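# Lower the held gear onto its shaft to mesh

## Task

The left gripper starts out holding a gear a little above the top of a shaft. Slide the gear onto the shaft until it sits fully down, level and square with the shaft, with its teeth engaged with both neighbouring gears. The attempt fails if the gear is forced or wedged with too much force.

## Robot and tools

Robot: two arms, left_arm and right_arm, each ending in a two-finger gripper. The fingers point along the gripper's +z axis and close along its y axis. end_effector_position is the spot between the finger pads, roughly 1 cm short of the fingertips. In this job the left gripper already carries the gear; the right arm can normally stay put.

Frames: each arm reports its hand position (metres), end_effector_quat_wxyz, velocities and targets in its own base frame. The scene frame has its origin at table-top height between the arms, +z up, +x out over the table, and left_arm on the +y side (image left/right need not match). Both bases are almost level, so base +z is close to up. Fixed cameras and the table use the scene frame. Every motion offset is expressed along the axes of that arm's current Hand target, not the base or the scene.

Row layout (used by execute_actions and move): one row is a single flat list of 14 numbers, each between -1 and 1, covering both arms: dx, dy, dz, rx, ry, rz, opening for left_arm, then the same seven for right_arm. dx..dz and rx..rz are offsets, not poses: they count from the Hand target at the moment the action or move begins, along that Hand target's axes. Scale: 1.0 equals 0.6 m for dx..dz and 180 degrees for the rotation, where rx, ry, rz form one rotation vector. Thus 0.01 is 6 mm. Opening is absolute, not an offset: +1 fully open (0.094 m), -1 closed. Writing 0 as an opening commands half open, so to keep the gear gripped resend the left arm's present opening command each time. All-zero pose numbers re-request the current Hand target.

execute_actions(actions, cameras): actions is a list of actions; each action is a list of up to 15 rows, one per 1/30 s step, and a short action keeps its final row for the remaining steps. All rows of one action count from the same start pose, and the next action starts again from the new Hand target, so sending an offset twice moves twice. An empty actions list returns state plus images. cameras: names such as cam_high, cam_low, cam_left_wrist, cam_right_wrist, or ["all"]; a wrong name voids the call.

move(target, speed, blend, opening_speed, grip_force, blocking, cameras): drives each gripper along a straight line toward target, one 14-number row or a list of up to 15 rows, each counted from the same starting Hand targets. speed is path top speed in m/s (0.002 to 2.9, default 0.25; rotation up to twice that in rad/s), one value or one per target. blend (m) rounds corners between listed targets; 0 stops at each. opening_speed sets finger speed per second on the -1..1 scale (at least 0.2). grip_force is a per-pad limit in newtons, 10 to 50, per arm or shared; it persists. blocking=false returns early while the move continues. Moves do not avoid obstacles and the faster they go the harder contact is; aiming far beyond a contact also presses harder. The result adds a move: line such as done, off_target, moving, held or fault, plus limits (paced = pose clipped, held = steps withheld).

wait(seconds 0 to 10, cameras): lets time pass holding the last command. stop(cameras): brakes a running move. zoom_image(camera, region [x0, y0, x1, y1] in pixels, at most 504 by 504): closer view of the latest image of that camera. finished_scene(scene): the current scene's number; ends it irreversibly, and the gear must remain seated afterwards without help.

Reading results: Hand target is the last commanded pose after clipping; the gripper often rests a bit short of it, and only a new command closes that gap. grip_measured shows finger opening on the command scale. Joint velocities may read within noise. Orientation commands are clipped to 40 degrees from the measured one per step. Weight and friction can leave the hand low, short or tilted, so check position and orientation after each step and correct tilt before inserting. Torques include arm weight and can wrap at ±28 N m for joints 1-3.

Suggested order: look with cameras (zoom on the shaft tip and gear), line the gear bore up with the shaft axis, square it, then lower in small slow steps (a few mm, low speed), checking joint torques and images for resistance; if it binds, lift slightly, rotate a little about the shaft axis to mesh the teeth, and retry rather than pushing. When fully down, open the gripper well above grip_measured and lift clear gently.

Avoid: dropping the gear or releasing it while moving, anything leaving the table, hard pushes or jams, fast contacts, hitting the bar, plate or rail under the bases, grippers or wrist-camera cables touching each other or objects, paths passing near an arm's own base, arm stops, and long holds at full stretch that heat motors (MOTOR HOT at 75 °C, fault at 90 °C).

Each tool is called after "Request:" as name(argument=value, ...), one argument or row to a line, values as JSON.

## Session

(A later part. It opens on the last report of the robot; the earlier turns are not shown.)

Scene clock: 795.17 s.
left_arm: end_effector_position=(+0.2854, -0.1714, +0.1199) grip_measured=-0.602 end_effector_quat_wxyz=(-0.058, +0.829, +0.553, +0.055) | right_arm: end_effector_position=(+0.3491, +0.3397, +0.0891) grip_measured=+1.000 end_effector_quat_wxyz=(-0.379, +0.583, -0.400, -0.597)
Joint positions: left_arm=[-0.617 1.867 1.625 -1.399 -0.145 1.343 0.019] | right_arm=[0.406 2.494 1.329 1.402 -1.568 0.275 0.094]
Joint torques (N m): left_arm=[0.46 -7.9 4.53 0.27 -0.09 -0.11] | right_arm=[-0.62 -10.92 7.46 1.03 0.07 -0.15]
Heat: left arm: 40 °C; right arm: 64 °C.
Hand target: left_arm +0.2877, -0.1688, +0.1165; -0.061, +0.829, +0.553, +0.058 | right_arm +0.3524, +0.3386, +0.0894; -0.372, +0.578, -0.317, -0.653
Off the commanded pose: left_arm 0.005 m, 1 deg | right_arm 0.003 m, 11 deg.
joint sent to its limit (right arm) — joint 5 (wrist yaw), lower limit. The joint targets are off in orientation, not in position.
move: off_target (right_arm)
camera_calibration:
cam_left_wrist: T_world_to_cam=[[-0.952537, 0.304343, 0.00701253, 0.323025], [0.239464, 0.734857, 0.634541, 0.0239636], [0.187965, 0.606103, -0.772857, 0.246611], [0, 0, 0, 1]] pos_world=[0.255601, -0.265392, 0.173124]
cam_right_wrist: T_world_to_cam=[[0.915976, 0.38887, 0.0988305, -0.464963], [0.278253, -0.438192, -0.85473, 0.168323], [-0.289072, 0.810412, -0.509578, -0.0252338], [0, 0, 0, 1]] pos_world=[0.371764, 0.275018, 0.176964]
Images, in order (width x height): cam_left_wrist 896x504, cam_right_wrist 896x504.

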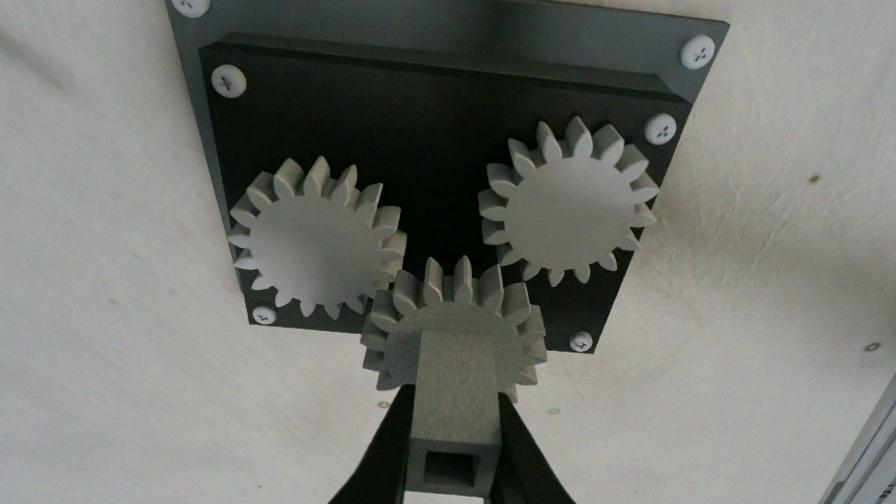

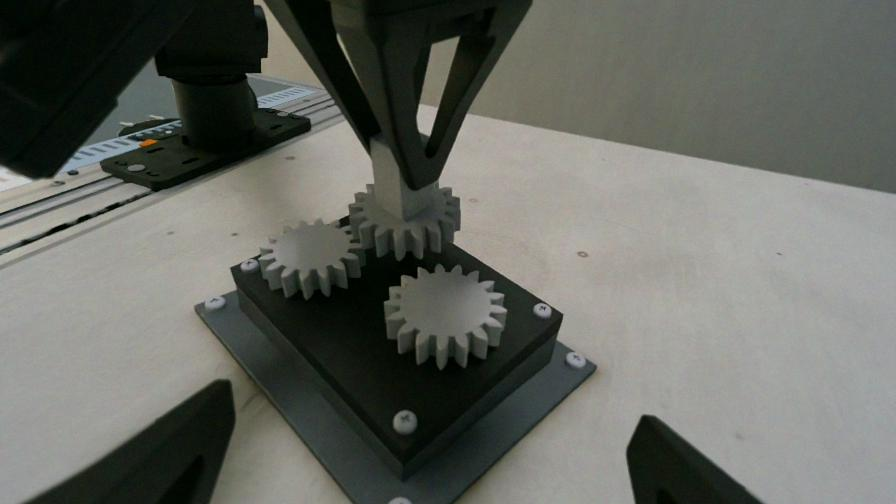

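Request:
move(
  target=[0.0008,0,0.012,0,0,0,-1,0,0,0,0,0,0,1],
  speed=0.02,
  cameras=["cam_left_wrist","cam_right_wrist"],
)

Request:
zoom_image(
  camera="cam_right_wrist",
  region=[320, 170, 480, 290],
)

Scene clock: 832.57 s.
left_arm: end_effector_position=(+0.2855, -0.1699, +0.1125) grip_measured=-0.602 end_effector_quat_wxyz=(-0.060, +0.828, +0.555, +0.055) | right_arm: end_effector_position=(+0.3491, +0.3397, +0.0891) grip_measured=+1.000 end_effector_quat_wxyz=(-0.379, +0.583, -0.400, -0.597)
Joint positions: left_arm=[-0.613 1.867 1.595 -1.371 -0.145 1.343 0.019] | right_arm=[0.406 2.494 1.329 1.402 -1.568 0.274 0.094]
Joint torques (N m): left_arm=[0.4 -8.02 4.51 0.27 -0.09 -0.07] | right_arm=[-0.58 -10.81 7.41 1.04 0.09 -0.11]
Heat: left arm: 40 °C; right arm: 65 °C.
Hand target: left_arm +0.2880, -0.1671, +0.1095; -0.061, +0.829, +0.553, +0.058 | right_arm +0.3524, +0.3386, +0.0894; -0.372, +0.578, -0.317, -0.653
Off the commanded pose: left_arm 0.005 m, 1 deg | right_arm 0.003 m, 11 deg.
joint sent to its limit (right arm) — joint 5 (wrist yaw), lower limit. The joint targets are off in orientation, not in position.
move: off_target (right_arm)
camera_calibration:
cam_left_wrist: T_world_to_cam=[[-0.953661, 0.300747, 0.00907672, 0.322159], [0.237755, 0.734742, 0.635316, 0.0279312], [0.1844, 0.608034, -0.772199, 0.241256], [0, 0, 0, 1]] pos_world=[0.256102, -0.264102, 0.165628]
cam_right_wrist: T_world_to_cam=[[0.915928, 0.3889, 0.0991659, -0.465013], [0.278535, -0.438057, -0.854707, 0.168177], [-0.288955, 0.810471, -0.509551, -0.0252983], [0, 0, 0, 1]] pos_world=[0.371765, 0.275018, 0.176965]
Images, in order (width x height): cam_left_wrist 896x504, cam_right_wrist 896x504.

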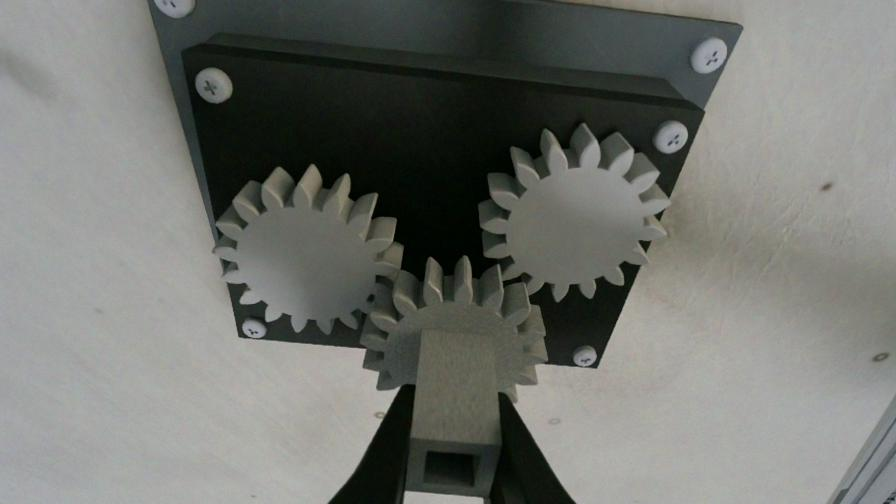

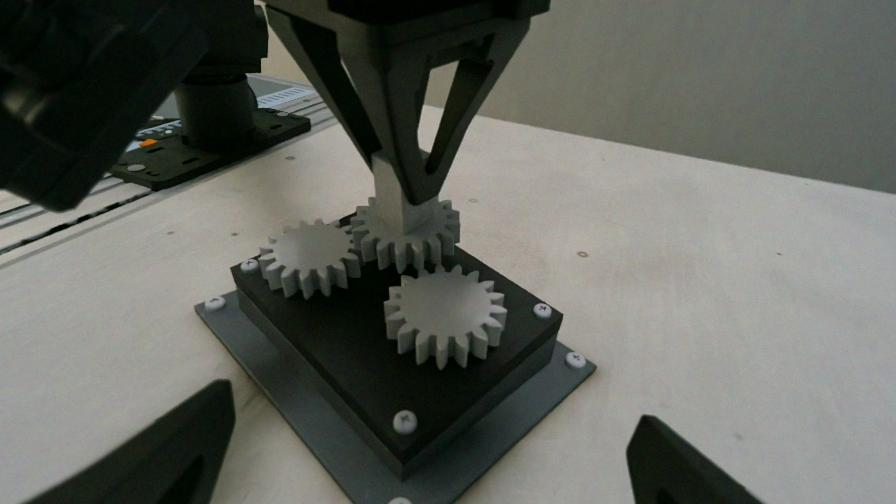

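Scaled by 3.150 from the camera's 896x504 image, which has a finer 1280x720 frame.

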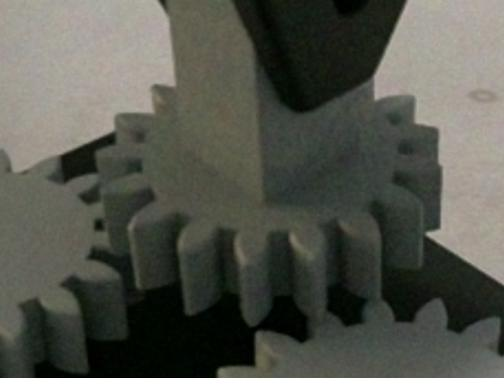

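Request:
move(
  target=[-0.0003,0,0.0084,0,0,0,-1,0,0,0,0,0,0,1],
  speed=0.02,
  cameras=["cam_left_wrist","cam_right_wrist"],
)

Request:
zoom_image(
  camera="cam_right_wrist",
  region=[320, 170, 480, 290],
)

Request:
zoom_image(
  camera="cam_left_wrist",
  region=[220, 100, 640, 430],
)

Scene clock: 844.50 s.
left_arm: end_effector_position=(+0.2855, -0.1698, +0.1105) grip_measured=-0.601 end_effector_quat_wxyz=(-0.060, +0.829, +0.554, +0.055) | right_arm: end_effector_position=(+0.3491, +0.3397, +0.0891) grip_measured=+1.000 end_effector_quat_wxyz=(-0.379, +0.583, -0.400, -0.597)
Joint positions: left_arm=[-0.613 1.867 1.587 -1.363 -0.146 1.345 0.019] | right_arm=[0.406 2.494 1.329 1.402 -1.568 0.274 0.094]
Joint torques (N m): left_arm=[0.61 -8.06 3.55 0.4 -0.1 -0.05] | right_arm=[-0.65 -10.86 7.39 1.06 0.08 -0.14]
Heat: left arm: 40 °C; right arm: 65 °C.
Hand target: left_arm +0.2882, -0.1665, +0.1045; -0.061, +0.829, +0.553, +0.059 | right_arm +0.3524, +0.3386, +0.0894; -0.372, +0.578, -0.317, -0.653
Off the commanded pose: left_arm 0.007 m, 0 deg | right_arm 0.003 m, 11 deg.
joint sent to its limit (right arm) — joint 5 (wrist yaw), lower limit. The joint targets are off in orientation, not in position.
move: off_target (right_arm)
camera_calibration:
cam_left_wrist: T_world_to_cam=[[-0.953078, 0.302581, 0.00929845, 0.322256], [0.239249, 0.734062, 0.635542, 0.0286378], [0.185477, 0.607946, -0.772011, 0.239279], [0, 0, 0, 1]] pos_world=[0.255903, -0.263999, 0.163529]
cam_right_wrist: T_world_to_cam=[[0.915928, 0.3889, 0.0991659, -0.465013], [0.278535, -0.438057, -0.854707, 0.168177], [-0.288955, 0.810471, -0.509551, -0.0252983], [0, 0, 0, 1]] pos_world=[0.371765, 0.275018, 0.176965]
Images, in order (width x height): cam_left_wrist 896x504, cam_right_wrist 896x504.

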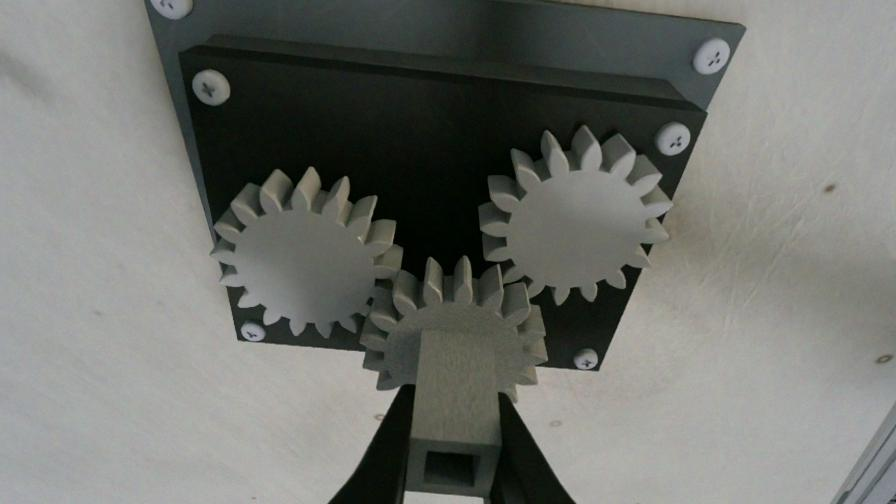

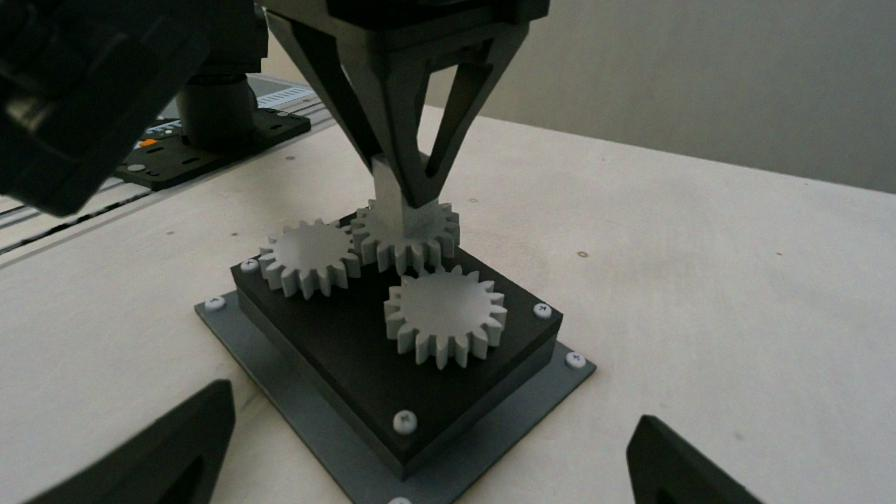

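Scaled by 3.150 from the camera's 896x504 image, which has a finer 1280x720 frame.

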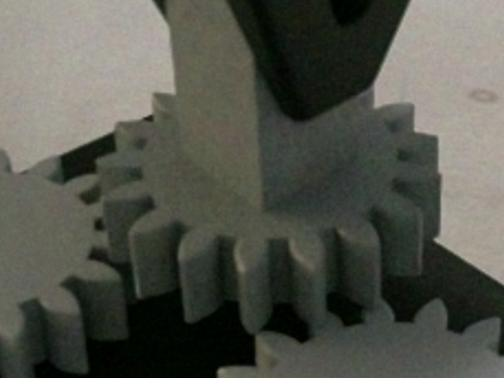

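Scaled by 1.200 from the camera's 896x504 image, which has a finer 1280x720 frame.

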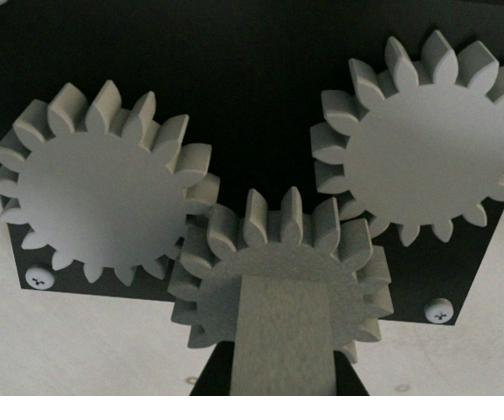

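Request:
move(
  target=[0.004,-0.0005,-0.0018,0,0,0,-1,0,0,0,0,0,0,1],
  speed=0.01,
)

Scene clock: 873.90 s.
left_arm: end_effector_position=(+0.2857, -0.1694, +0.1105) grip_measured=-0.601 end_effector_quat_wxyz=(-0.060, +0.830, +0.552, +0.055) | right_arm: end_effector_position=(+0.3491, +0.3397, +0.0891) grip_measured=+1.000 end_effector_quat_wxyz=(-0.379, +0.583, -0.400, -0.597)
Joint positions: left_arm=[-0.611 1.867 1.587 -1.363 -0.146 1.35 0.019] | right_arm=[0.406 2.494 1.329 1.402 -1.568 0.274 0.094]
Joint torques (N m): left_arm=[0.96 -8.32 3.69 0.36 -0.09 -0.05] | right_arm=[-0.69 -10.89 7.43 1.03 0.08 -0.12]
Heat: left arm: 40 °C; right arm: 66 °C.
Hand target: left_arm +0.2888, -0.1643, +0.1060; -0.061, +0.829, +0.553, +0.058 | right_arm +0.3524, +0.3386, +0.0894; -0.372, +0.578, -0.317, -0.653
Off the commanded pose: left_arm 0.007 m, 0 deg | right_arm 0.003 m, 11 deg.
joint sent to its limit (right arm) — joint 5 (wrist yaw), lower limit. The joint targets are off in orientation, not in position.
move: off_target (right_arm)

Request:
move(
  target=[
    [0.0028,-0.0008,-0.012,0,0,0,-1,0,0,0,0,0,0,1],
    [0.0036,-0.0008,-0.004,0,0,0,-1,0,0,0,0,0,0,1],
  ],
  speed=0.02,
)

Request:
move(
  target=[0,0,0.0065,0,0,0,-1,0,0,0,0,0,0,1],
  speed=0.015,
)

Scene clock: 881.93 s.
left_arm: end_effector_position=(+0.2858, -0.1690, +0.1104) grip_measured=-0.601 end_effector_quat_wxyz=(-0.059, +0.830, +0.552, +0.052) | right_arm: end_effector_position=(+0.3491, +0.3397, +0.0891) grip_measured=+1.000 end_effector_quat_wxyz=(-0.379, +0.583, -0.400, -0.597)
Joint positions: left_arm=[-0.608 1.867 1.587 -1.363 -0.141 1.355 0.019] | right_arm=[0.406 2.494 1.329 1.402 -1.568 0.274 0.094]
Joint torques (N m): left_arm=[1.07 -8.68 4.18 0.29 -0.13 -0.05] | right_arm=[-0.59 -10.84 7.46 1.03 0.06 -0.11]
Heat: left arm: 40 °C; right arm: 66 °C.
Hand target: left_arm +0.2891, -0.1626, +0.1087; -0.061, +0.829, +0.553, +0.058 | right_arm +0.3524, +0.3386, +0.0894; -0.372, +0.578, -0.317, -0.653
Off the commanded pose: left_arm 0.007 m, 1 deg | right_arm 0.003 m, 11 deg.
joint sent to its limit (right arm) — joint 5 (wrist yaw), lower limit. The joint targets are off in orientation, not in position.
move: off_target (right_arm)

Scene clock: 882.70 s.
left_arm: end_effector_position=(+0.2858, -0.1690, +0.1103) grip_measured=-0.601 end_effector_quat_wxyz=(-0.058, +0.831, +0.551, +0.053) | right_arm: end_effector_position=(+0.3491, +0.3397, +0.0891) grip_measured=+1.000 end_effector_quat_wxyz=(-0.379, +0.583, -0.400, -0.597)
Joint positions: left_arm=[-0.608 1.864 1.583 -1.359 -0.141 1.357 0.019] | right_arm=[0.406 2.494 1.329 1.402 -1.568 0.274 0.094]
Joint torques (N m): left_arm=[1.17 -8.42 3.25 0.38 -0.15 -0.04] | right_arm=[-0.65 -10.89 7.42 1.05 0.06 -0.12]
Heat: left arm: 40 °C; right arm: 66 °C.
Hand target: left_arm +0.2892, -0.1620, +0.1049; -0.061, +0.829, +0.553, +0.058 | right_arm +0.3524, +0.3386, +0.0894; -0.372, +0.578, -0.317, -0.653
Off the commanded pose: left_arm 0.009 m, 1 deg | right_arm 0.003 m, 11 deg.
joint sent to its limit (right arm) — joint 5 (wrist yaw), lower limit. The joint targets are off in orientation, not in position.
move: off_target (right_arm)

Request:
move(
  target=[0,0,-0.0165,0,0,0,-1,0,0,0,0,0,0,1],
  speed=0.02,
  cameras=["cam_left_wrist","cam_right_wrist"],
)

Request:
zoom_image(
  camera="cam_left_wrist",
  region=[220, 100, 640, 430],
)

Request:
zoom_image(
  camera="cam_right_wrist",
  region=[240, 170, 540, 370],
)

Scene clock: 891.07 s.
left_arm: end_effector_position=(+0.2858, -0.1690, +0.1106) grip_measured=-0.601 end_effector_quat_wxyz=(-0.058, +0.831, +0.551, +0.053) | right_arm: end_effector_position=(+0.3491, +0.3397, +0.0891) grip_measured=+1.000 end_effector_quat_wxyz=(-0.379, +0.583, -0.400, -0.597)
Joint positions: left_arm=[-0.608 1.864 1.584 -1.361 -0.141 1.357 0.019] | right_arm=[0.406 2.494 1.329 1.402 -1.568 0.274 0.094]
Joint torques (N m): left_arm=[0.9 -8.36 6.28 0.05 -0.14 -0.09] | right_arm=[-0.58 -10.85 7.43 1.03 0.07 -0.12]
Heat: left arm: 41 °C; right arm: 66 °C.
Hand target: left_arm +0.2889, -0.1636, +0.1147; -0.061, +0.829, +0.553, +0.058 | right_arm +0.3524, +0.3386, +0.0894; -0.372, +0.578, -0.317, -0.653
Off the commanded pose: left_arm 0.007 m, 1 deg | right_arm 0.003 m, 11 deg.
joint sent to its limit (right arm) — joint 5 (wrist yaw), lower limit. The joint targets are off in orientation, not in position.
move: off_target (right_arm)
camera_calibration:
cam_left_wrist: T_world_to_cam=[[-0.950995, 0.309059, 0.00955538, 0.322884], [0.245437, 0.73571, 0.631261, 0.0267339], [0.188067, 0.602672, -0.775511, 0.23764], [0, 0, 0, 1]] pos_world=[0.255808, -0.262677, 0.164331]
cam_right_wrist: T_world_to_cam=[[0.915928, 0.3889, 0.0991659, -0.465013], [0.278535, -0.438057, -0.854707, 0.168177], [-0.288955, 0.810471, -0.509551, -0.0252983], [0, 0, 0, 1]] pos_world=[0.371765, 0.275018, 0.176965]
Images, in order (width x height): cam_left_wrist 896x504, cam_right_wrist 896x504.

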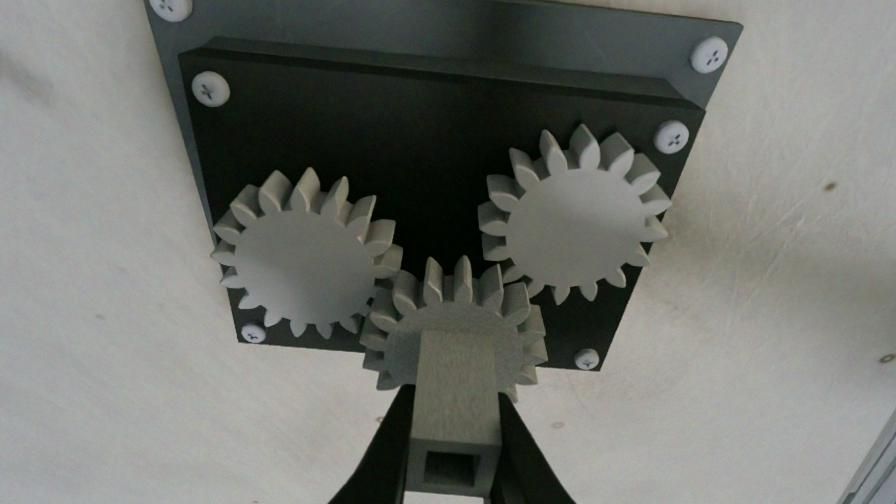

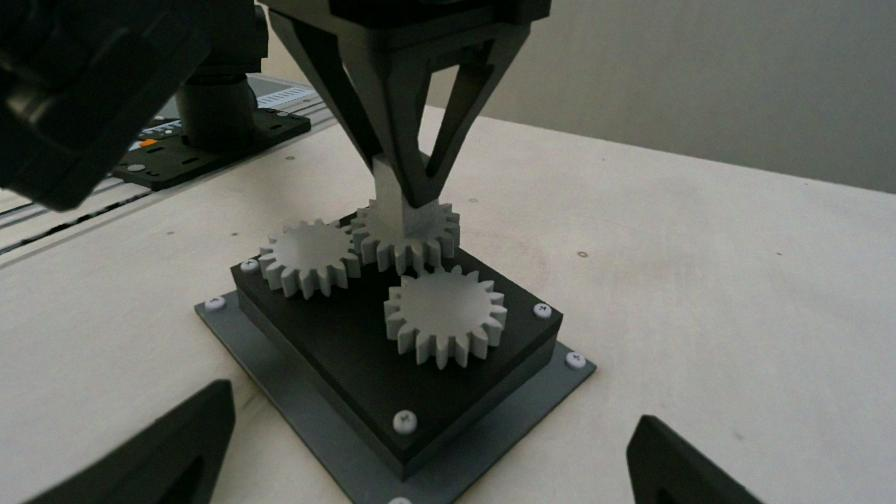

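Scaled by 1.200 from the camera's 896x504 image, which has a finer 1280x720 frame.

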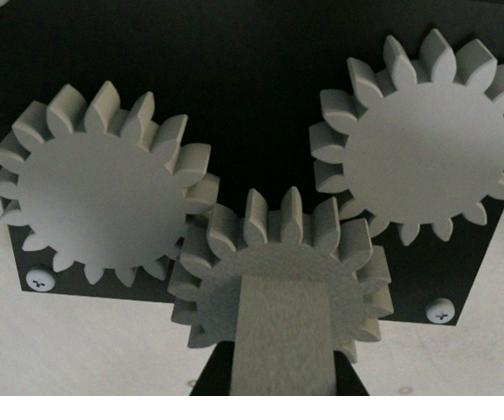

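Scaled by 1.680 from the camera's 896x504 image, which has a finer 1280x720 frame.

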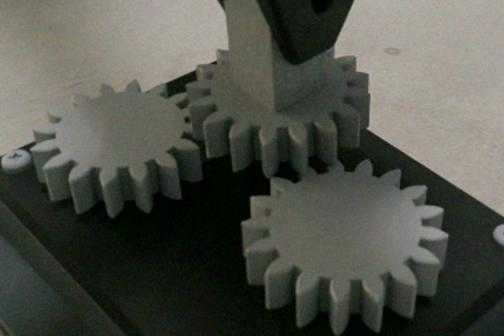

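Request:
move(
  target=[0,0,-0.0085,0,0,0,-1,0,0,0,0,0,0,1],
  speed=0.03,
)

Request:
move(
  target=[0,0,0.02,0,0,0,-1,0,0,0,0,0,0,1],
  speed=0.015,
)

Scene clock: 904.03 s.
left_arm: end_effector_position=(+0.2856, -0.1689, +0.1121) grip_measured=-0.601 end_effector_quat_wxyz=(-0.059, +0.831, +0.551, +0.053) | right_arm: end_effector_position=(+0.3491, +0.3397, +0.0891) grip_measured=+1.000 end_effector_quat_wxyz=(-0.379, +0.583, -0.400, -0.597)
Joint positions: left_arm=[-0.608 1.864 1.59 -1.368 -0.141 1.357 0.019] | right_arm=[0.406 2.494 1.329 1.402 -1.568 0.274 0.094]
Joint torques (N m): left_arm=[0.66 -8.31 7.54 -0.06 -0.14 -0.11] | right_arm=[-0.61 -10.93 7.39 1.06 0.08 -0.13]
Heat: left arm: 43 °C; right arm: 67 °C.
Hand target: left_arm +0.2888, -0.1644, +0.1197; -0.061, +0.829, +0.553, +0.058 | right_arm +0.3524, +0.3386, +0.0894; -0.372, +0.578, -0.317, -0.653
Off the commanded pose: left_arm 0.009 m, 1 deg | right_arm 0.003 m, 11 deg.
joint sent to its limit (right arm) — joint 5 (wrist yaw), lower limit. The joint targets are off in orientation, not in position.
move: off_target (right_arm)

Scene clock: 905.03 s.
left_arm: end_effector_position=(+0.2856, -0.1687, +0.1108) grip_measured=-0.601 end_effector_quat_wxyz=(-0.058, +0.830, +0.552, +0.052) | right_arm: end_effector_position=(+0.3491, +0.3397, +0.0891) grip_measured=+1.000 end_effector_quat_wxyz=(-0.379, +0.583, -0.400, -0.597)
Joint positions: left_arm=[-0.606 1.864 1.585 -1.363 -0.139 1.357 0.019] | right_arm=[0.406 2.494 1.329 1.402 -1.568 0.274 0.094]
Joint torques (N m): left_arm=[0.96 -8.4 4.04 0.32 -0.16 -0.06] | right_arm=[-0.66 -10.91 7.38 1.04 0.07 -0.12]
Heat: left arm: 43 °C; right arm: 67 °C.
Hand target: left_arm +0.2890, -0.1624, +0.1078; -0.061, +0.829, +0.553, +0.058 | right_arm +0.3524, +0.3386, +0.0894; -0.372, +0.578, -0.317, -0.653
Off the commanded pose: left_arm 0.008 m, 1 deg | right_arm 0.003 m, 11 deg.
joint sent to its limit (right arm) — joint 5 (wrist yaw), lower limit. The joint targets are off in orientation, not in position.
move: off_target (right_arm)

Request:
execute_actions(
  actions=[],
  cameras=["cam_left_wrist","cam_right_wrist"],
)

Request:
zoom_image(
  camera="cam_right_wrist",
  region=[310, 200, 390, 280],
)

Request:
zoom_image(
  camera="cam_right_wrist",
  region=[370, 230, 450, 310],
)

Request:
zoom_image(
  camera="cam_left_wrist",
  region=[340, 220, 440, 380],
)

Request:
zoom_image(
  camera="cam_left_wrist",
  region=[460, 220, 580, 340],
)

Scene clock: 941.20 s.
left_arm: end_effector_position=(+0.2856, -0.1687, +0.1108) grip_measured=-0.601 end_effector_quat_wxyz=(-0.058, +0.830, +0.552, +0.052) | right_arm: end_effector_position=(+0.3491, +0.3397, +0.0891) grip_measured=+1.000 end_effector_quat_wxyz=(-0.379, +0.583, -0.400, -0.597)
Joint positions: left_arm=[-0.606 1.864 1.585 -1.363 -0.139 1.357 0.019] | right_arm=[0.406 2.494 1.329 1.402 -1.568 0.274 0.094]
Joint velocities: within noise
Joint torques (N m): left_arm=[0.98 -8.4 4.03 0.32 -0.17 -0.07] | right_arm=[-0.68 -10.92 7.42 1.04 0.08 -0.11]
Heat: left arm: 44 °C; right arm: 67 °C.
Hand target: left_arm +0.2890, -0.1624, +0.1078; -0.061, +0.829, +0.553, +0.058 | right_arm +0.3524, +0.3386, +0.0894; -0.372, +0.578, -0.317, -0.653
Tool commands: left_gripper/opening=-1.0 right_gripper/opening=+1.0
Off the commanded pose: left_arm 0.008 m, 1 deg | right_arm 0.003 m, 11 deg.
camera_calibration:
cam_left_wrist: T_world_to_cam=[[-0.951498, 0.307446, 0.0113587, 0.322295], [0.245612, 0.736861, 0.629849, 0.0267869], [0.185275, 0.60209, -0.776634, 0.238424], [0, 0, 0, 1]] pos_world=[0.25591, -0.262379, 0.164635]
cam_right_wrist: T_world_to_cam=[[0.915928, 0.3889, 0.0991659, -0.465013], [0.278535, -0.438057, -0.854707, 0.168177], [-0.288955, 0.810471, -0.509551, -0.0252983], [0, 0, 0, 1]] pos_world=[0.371765, 0.275018, 0.176965]
Images, in order (width x height): cam_left_wrist 896x504, cam_right_wrist 896x504.

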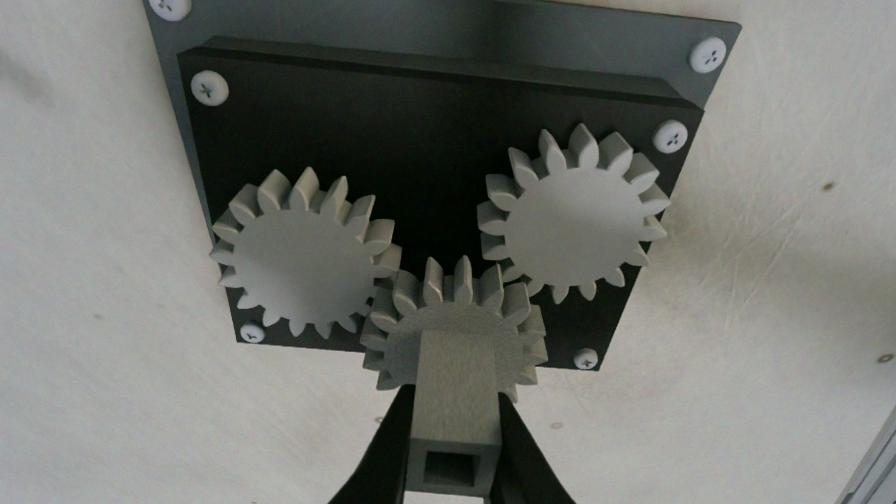

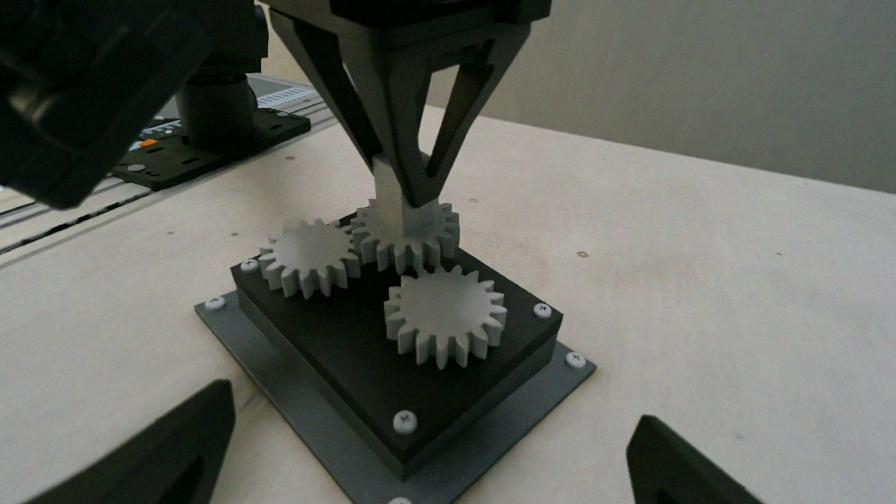

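Scaled by 6.300 from the camera's 896x504 image, which has a finer 1280x720 frame.

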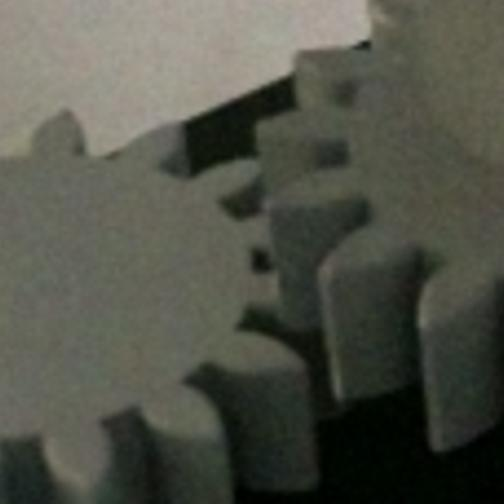

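Scaled by 6.300 from the camera's 896x504 image, which has a finer 1280x720 frame.

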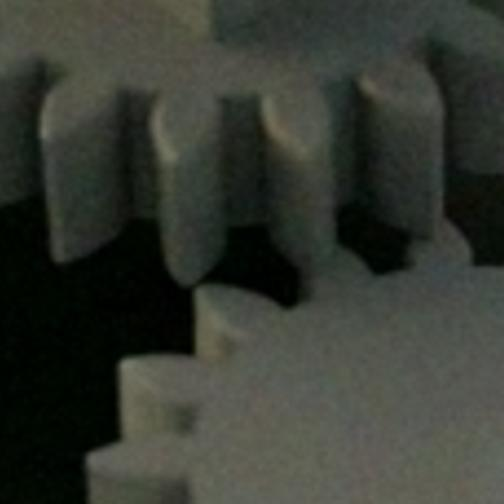

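Scaled by 3.150 from the camera's 896x504 image, which has a finer 1280x720 frame.

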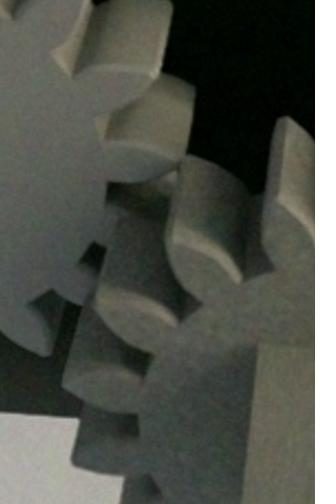

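Scaled by 4.200 from the camera's 896x504 image, which has a finer 1280x720 frame.

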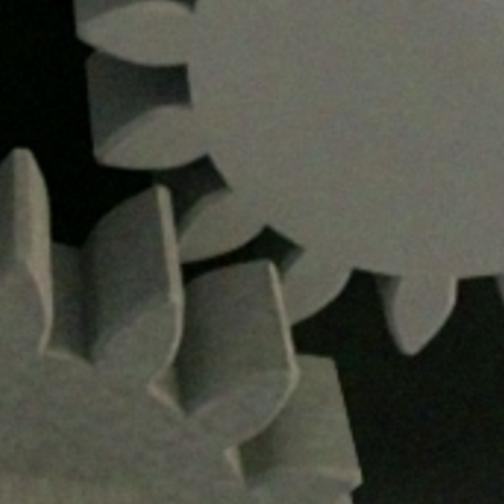

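Request:
move(
  target=[-0.003,0.0013,0.004,0,0,-0.022,-1,0,0,0,0,0,0,1],
  speed=0.03,
)

Request:
move(
  target=[0,0,0,0,0,-0.022,-1,0,0,0,0,0,0,1],
  speed=0.05,
)

Request:
move(
  target=[0,0,0,0,0,-0.022,-1,0,0,0,0,0,0,1],
  speed=0.05,
  cameras=["cam_left_wrist","cam_right_wrist"],
)

Request:
zoom_image(
  camera="cam_left_wrist",
  region=[200, 100, 700, 430],
)

Request:
zoom_image(
  camera="cam_right_wrist",
  region=[250, 190, 510, 370],
)

Scene clock: 1016.27 s.
left_arm: end_effector_position=(+0.2855, -0.1687, +0.1106) grip_measured=-0.601 end_effector_quat_wxyz=(-0.057, +0.815, +0.574, +0.053) | right_arm: end_effector_position=(+0.3491, +0.3397, +0.0891) grip_measured=+1.000 end_effector_quat_wxyz=(-0.379, +0.583, -0.400, -0.597)
Joint positions: left_arm=[-0.606 1.864 1.584 -1.362 -0.138 1.302 0.019] | right_arm=[0.406 2.494 1.329 1.402 -1.568 0.274 0.094]
Joint torques (N m): left_arm=[0.62 -8.06 3.67 0.39 -0.16 -0.23] | right_arm=[-0.62 -10.84 7.47 1.04 0.06 -0.12]
Heat: left arm: 45 °C; right arm: 69 °C.
Hand target: left_arm +0.2892, -0.1640, +0.1052; -0.059, +0.809, +0.581, +0.060 | right_arm +0.3524, +0.3386, +0.0894; -0.372, +0.578, -0.317, -0.653
Off the commanded pose: left_arm 0.008 m, 1 deg | right_arm 0.003 m, 11 deg.
joint sent to its limit (right arm) — joint 5 (wrist yaw), lower limit. The joint targets are off in orientation, not in position.
move: off_target (right_arm)

Scene clock: 1017.30 s.
left_arm: end_effector_position=(+0.2851, -0.1690, +0.1106) grip_measured=-0.601 end_effector_quat_wxyz=(-0.055, +0.798, +0.598, +0.053) | right_arm: end_effector_position=(+0.3491, +0.3397, +0.0891) grip_measured=+1.000 end_effector_quat_wxyz=(-0.379, +0.583, -0.400, -0.597)
Joint positions: left_arm=[-0.606 1.864 1.584 -1.363 -0.136 1.245 0.019] | right_arm=[0.406 2.494 1.329 1.402 -1.568 0.274 0.094]
Joint torques (N m): left_arm=[0.69 -8.01 3.71 0.39 -0.2 -0.37] | right_arm=[-0.57 -10.86 7.35 1.05 0.08 -0.12]
Heat: left arm: 45 °C; right arm: 69 °C.
Hand target: left_arm +0.2892, -0.1640, +0.1052; -0.057, +0.789, +0.609, +0.063 | right_arm +0.3524, +0.3386, +0.0894; -0.372, +0.578, -0.317, -0.653
Off the commanded pose: left_arm 0.008 m, 2 deg | right_arm 0.003 m, 11 deg.
joint sent to its limit (right arm) — joint 5 (wrist yaw), lower limit. The joint targets are off in orientation, not in position.
move: off_target (right_arm)

Scene clock: 1018.50 s.
left_arm: end_effector_position=(+0.2850, -0.1690, +0.1106) grip_measured=-0.601 end_effector_quat_wxyz=(-0.053, +0.774, +0.629, +0.055) | right_arm: end_effector_position=(+0.3491, +0.3397, +0.0891) grip_measured=+1.000 end_effector_quat_wxyz=(-0.379, +0.583, -0.400, -0.597)
Joint positions: left_arm=[-0.606 1.864 1.584 -1.363 -0.135 1.165 0.019] | right_arm=[0.406 2.494 1.329 1.402 -1.568 0.274 0.094]
Joint torques (N m): left_arm=[0.66 -8.02 3.66 0.4 -0.21 -0.27] | right_arm=[-0.64 -10.81 7.38 1.04 0.06 -0.12]
Heat: left arm: 45 °C; right arm: 69 °C.
Hand target: left_arm +0.2892, -0.1640, +0.1052; -0.055, +0.767, +0.636, +0.065 | right_arm +0.3524, +0.3386, +0.0894; -0.372, +0.578, -0.317, -0.653
Off the commanded pose: left_arm 0.008 m, 2 deg | right_arm 0.003 m, 11 deg.
joint sent to its limit (right arm) — joint 5 (wrist yaw), lower limit. The joint targets are off in orientation, not in position.
move: off_target (right_arm)
camera_calibration:
cam_left_wrist: T_world_to_cam=[[-0.992322, 0.122737, -0.0152345, 0.305072], [0.0858152, 0.771988, 0.629818, 0.0788481], [0.0890626, 0.623675, -0.776593, 0.269628], [0, 0, 0, 1]] pos_world=[0.27195, -0.266474, 0.164379]
cam_right_wrist: T_world_to_cam=[[0.915928, 0.3889, 0.0991659, -0.465013], [0.278535, -0.438057, -0.854707, 0.168177], [-0.288955, 0.810471, -0.509551, -0.0252983], [0, 0, 0, 1]] pos_world=[0.371765, 0.275018, 0.176965]
Images, in order (width x height): cam_left_wrist 896x504, cam_right_wrist 896x504.

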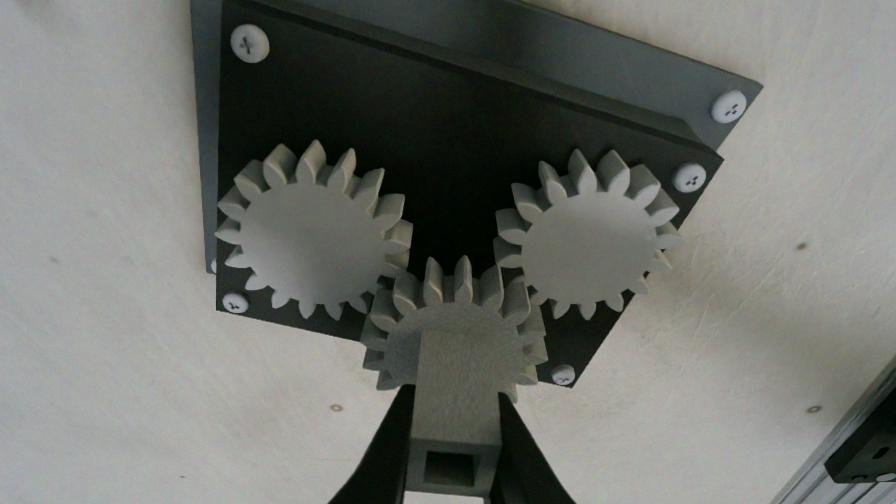

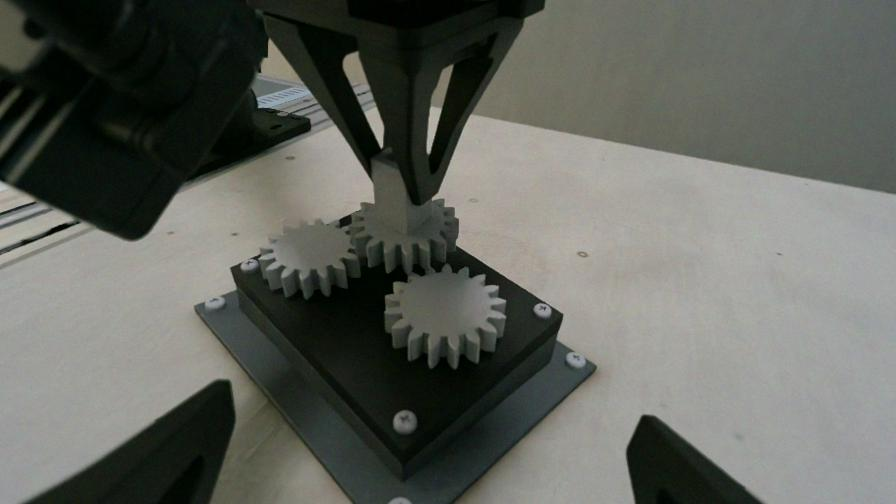

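Scaled by 1.008 from the camera's 896x504 image, which has a finer 1280x720 frame.

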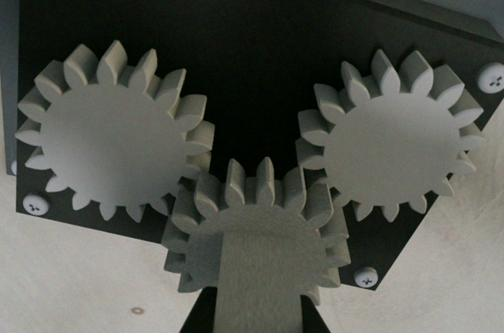

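Scaled by 1.938 from the camera's 896x504 image, which has a finer 1280x720 frame.

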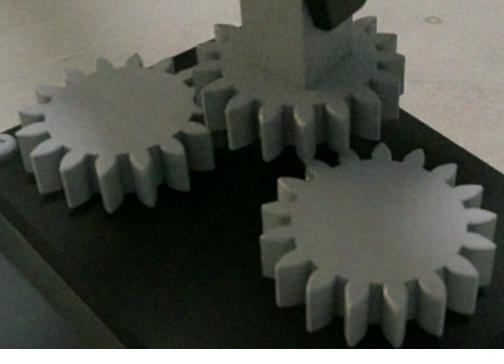

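Request:
move(
  target=[
    [0,0,-0.028,0,0,0,-1,0,0,0,0,0,0,1],
    [0,0,-0.028,0,0,0.066,-1,0,0,0,0,0,0,1],
    [0,0,0.002,0,0,0.066,-1,0,0,0,0,0,0,1],
  ],
  speed=[0.05,0.1,0.02],
  cameras=["cam_left_wrist","cam_right_wrist"],
)

Request:
zoom_image(
  camera="cam_left_wrist",
  region=[200, 100, 700, 430],
)

Request:
zoom_image(
  camera="cam_right_wrist",
  region=[250, 190, 510, 370],
)

Scene clock: 1044.60 s.
left_arm: end_effector_position=(+0.2858, -0.1687, +0.1069) grip_measured=-0.601 end_effector_quat_wxyz=(-0.057, +0.829, +0.554, +0.052) | right_arm: end_effector_position=(+0.3491, +0.3397, +0.0891) grip_measured=+1.000 end_effector_quat_wxyz=(-0.379, +0.583, -0.400, -0.597)
Joint positions: left_arm=[-0.605 1.864 1.57 -1.346 -0.138 1.353 0.019] | right_arm=[0.406 2.494 1.329 1.402 -1.568 0.274 0.094]
Joint torques (N m): left_arm=[0.66 -8.05 4.51 0.28 -0.17 -0.05] | right_arm=[-0.65 -10.91 7.42 1.04 0.08 -0.13]
Heat: left arm: 45 °C; right arm: 69 °C.
Hand target: left_arm +0.2893, -0.1639, +0.1040; -0.061, +0.829, +0.553, +0.058 | right_arm +0.3524, +0.3386, +0.0894; -0.372, +0.578, -0.317, -0.653
Off the commanded pose: left_arm 0.007 m, 1 deg | right_arm 0.003 m, 11 deg.
joint sent to its limit (right arm) — joint 5 (wrist yaw), lower limit. The joint targets are off in orientation, not in position.
move: off_target (right_arm)
camera_calibration:
cam_left_wrist: T_world_to_cam=[[-0.953032, 0.302711, 0.00983878, 0.322209], [0.241222, 0.739001, 0.629039, 0.0308834], [0.183146, 0.601867, -0.777312, 0.235979], [0, 0, 0, 1]] pos_world=[0.256407, -0.262387, 0.160833]
cam_right_wrist: T_world_to_cam=[[0.915928, 0.3889, 0.0991659, -0.465013], [0.278535, -0.438057, -0.854707, 0.168177], [-0.288955, 0.810471, -0.509551, -0.0252983], [0, 0, 0, 1]] pos_world=[0.371765, 0.275018, 0.176965]
Images, in order (width x height): cam_left_wrist 896x504, cam_right_wrist 896x504.

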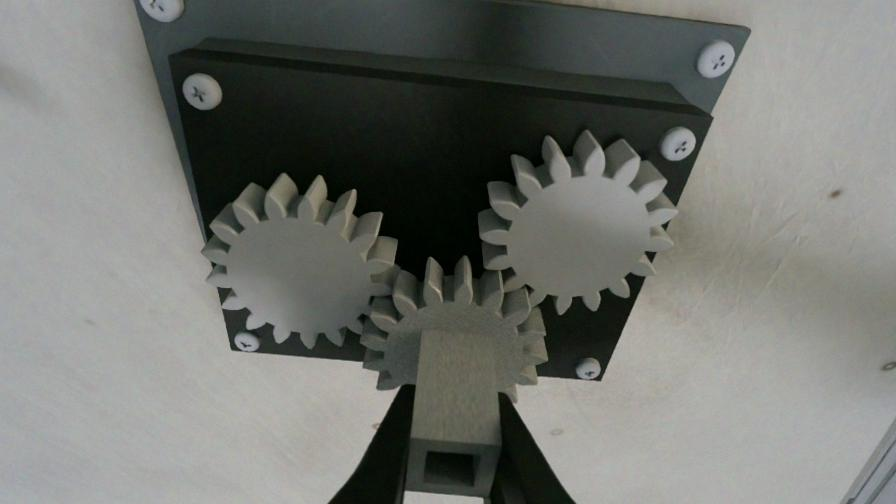

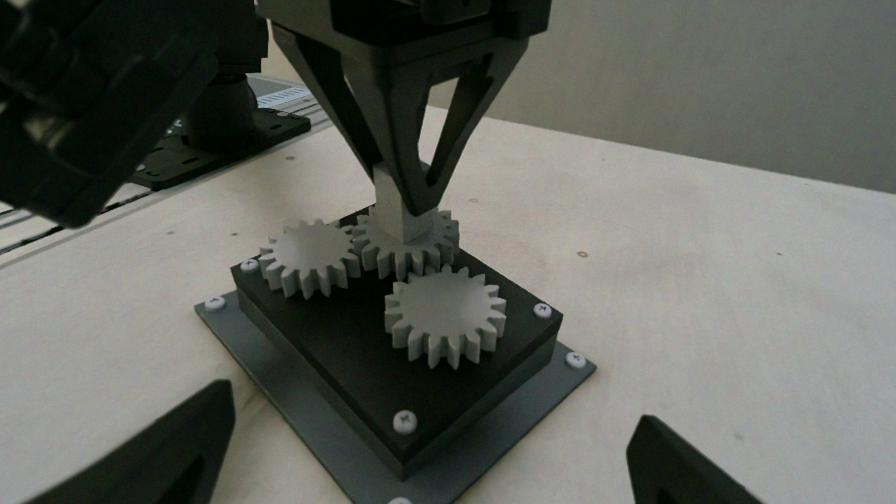

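Scaled by 1.008 from the camera's 896x504 image, which has a finer 1280x720 frame.

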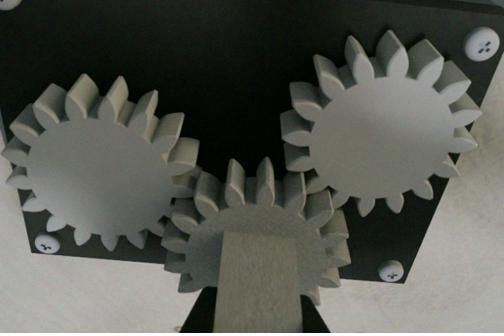

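Scaled by 1.938 from the camera's 896x504 image, which has a finer 1280x720 frame.

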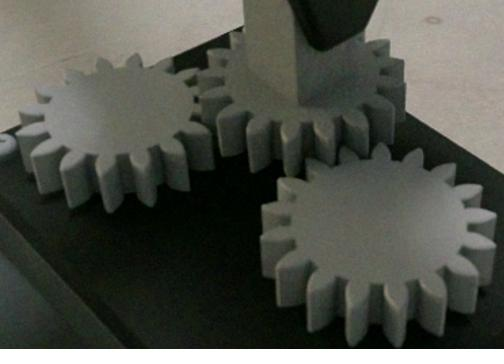

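Request:
move(
  target=[-0.0003,0,0.0084,0,0,0,-1,0,0,0,0,0,0,1],
  speed=0.02,
)

Request:
move(
  target=[-0.0001,0,0.0034,0,0,0,-1,0,0,0,0,0,0,1],
  speed=0.02,
)

Scene clock: 1053.73 s.
left_arm: end_effector_position=(+0.2859, -0.1681, +0.1020) grip_measured=-0.601 end_effector_quat_wxyz=(-0.057, +0.829, +0.554, +0.052) | right_arm: end_effector_position=(+0.3491, +0.3397, +0.0891) grip_measured=+1.000 end_effector_quat_wxyz=(-0.379, +0.583, -0.400, -0.597)
Joint positions: left_arm=[-0.604 1.864 1.55 -1.326 -0.138 1.355 0.019] | right_arm=[0.406 2.494 1.329 1.402 -1.568 0.274 0.094]
Joint torques (N m): left_arm=[0.68 -8.01 4.42 0.3 -0.17 -0.06] | right_arm=[-0.62 -10.88 7.42 1.05 0.08 -0.13]
Heat: left arm: 44 °C; right arm: 70 °C.
Hand target: left_arm +0.2893, -0.1630, +0.0990; -0.061, +0.829, +0.553, +0.058 | right_arm +0.3524, +0.3386, +0.0894; -0.372, +0.578, -0.317, -0.653
Off the commanded pose: left_arm 0.007 m, 1 deg | right_arm 0.003 m, 11 deg.
joint sent to its limit (right arm) — joint 5 (wrist yaw), lower limit. The joint targets are off in orientation, not in position.
move: off_target (right_arm)

Scene clock: 1054.43 s.
left_arm: end_effector_position=(+0.2859, -0.1679, +0.1001) grip_measured=-0.601 end_effector_quat_wxyz=(-0.057, +0.829, +0.554, +0.052) | right_arm: end_effector_position=(+0.3491, +0.3397, +0.0891) grip_measured=+1.000 end_effector_quat_wxyz=(-0.379, +0.583, -0.400, -0.597)
Joint positions: left_arm=[-0.604 1.864 1.543 -1.318 -0.138 1.355 0.019] | right_arm=[0.406 2.494 1.329 1.402 -1.568 0.274 0.094]
Joint torques (N m): left_arm=[0.72 -7.98 4.45 0.29 -0.18 -0.06] | right_arm=[-0.58 -10.92 7.34 1.03 0.09 -0.12]
Heat: left arm: 44 °C; right arm: 70 °C.
Hand target: left_arm +0.2893, -0.1628, +0.0970; -0.061, +0.829, +0.553, +0.058 | right_arm +0.3524, +0.3386, +0.0894; -0.372, +0.578, -0.317, -0.653
Off the commanded pose: left_arm 0.007 m, 1 deg | right_arm 0.003 m, 11 deg.
joint sent to its limit (right arm) — joint 5 (wrist yaw), lower limit. The joint targets are off in orientation, not in position.
move: off_target (right_arm)

Request:
move(
  target=[-0.0002,0,0.005,0,0,0,-1,0,0,0,0,0,0,1],
  speed=0.02,
  cameras=["cam_left_wrist","cam_right_wrist"],
)

Request:
zoom_image(
  camera="cam_right_wrist",
  region=[250, 190, 510, 370],
)

Scene clock: 1061.20 s.
left_arm: end_effector_position=(+0.2860, -0.1678, +0.0988) grip_measured=-0.601 end_effector_quat_wxyz=(-0.057, +0.829, +0.554, +0.052) | right_arm: end_effector_position=(+0.3491, +0.3397, +0.0891) grip_measured=+1.000 end_effector_quat_wxyz=(-0.379, +0.583, -0.400, -0.597)
Joint positions: left_arm=[-0.603 1.864 1.537 -1.313 -0.138 1.356 0.019] | right_arm=[0.406 2.494 1.329 1.402 -1.568 0.274 0.094]
Joint torques (N m): left_arm=[0.77 -7.94 3.95 0.33 -0.17 -0.06] | right_arm=[-0.61 -10.88 7.42 1.06 0.08 -0.11]
Heat: left arm: 44 °C; right arm: 70 °C.
Hand target: left_arm +0.2894, -0.1625, +0.0940; -0.061, +0.829, +0.553, +0.058 | right_arm +0.3524, +0.3386, +0.0894; -0.372, +0.578, -0.317, -0.653
Off the commanded pose: left_arm 0.008 m, 1 deg | right_arm 0.003 m, 11 deg.
joint sent to its limit (right arm) — joint 5 (wrist yaw), lower limit. The joint targets are off in orientation, not in position.
move: off_target (right_arm)
camera_calibration:
cam_left_wrist: T_world_to_cam=[[-0.952673, 0.303857, 0.0091935, 0.322322], [0.241726, 0.738845, 0.629028, 0.0352071], [0.184342, 0.601481, -0.777328, 0.228656], [0, 0, 0, 1]] pos_world=[0.256407, -0.261485, 0.152631]
cam_right_wrist: T_world_to_cam=[[0.915928, 0.3889, 0.0991659, -0.465013], [0.278535, -0.438057, -0.854707, 0.168177], [-0.288955, 0.810471, -0.509551, -0.0252983], [0, 0, 0, 1]] pos_world=[0.371765, 0.275018, 0.176965]
Images, in order (width x height): cam_left_wrist 896x504, cam_right_wrist 896x504.

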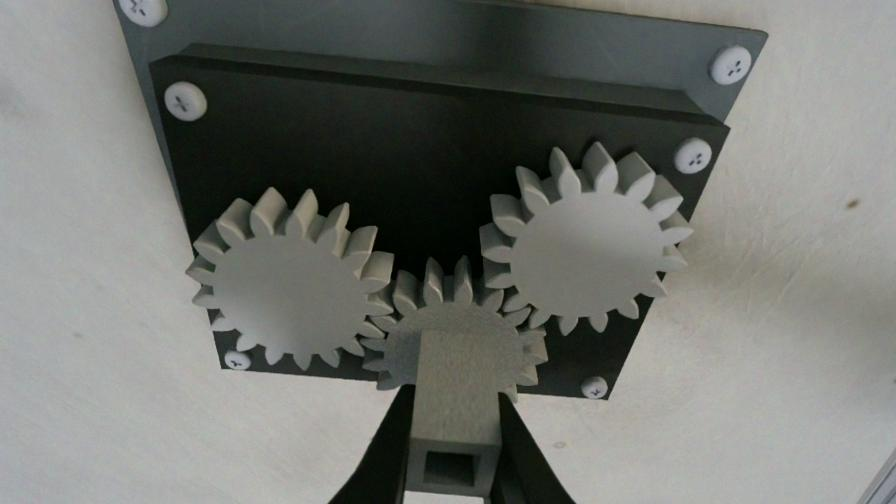

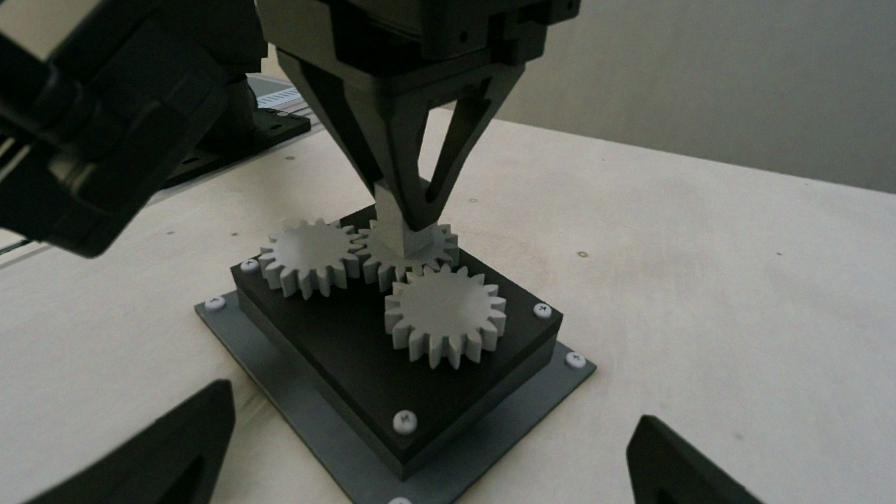

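Scaled by 1.938 from the camera's 896x504 image, which has a finer 1280x720 frame.

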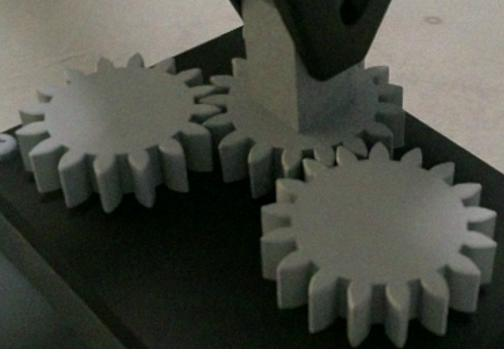

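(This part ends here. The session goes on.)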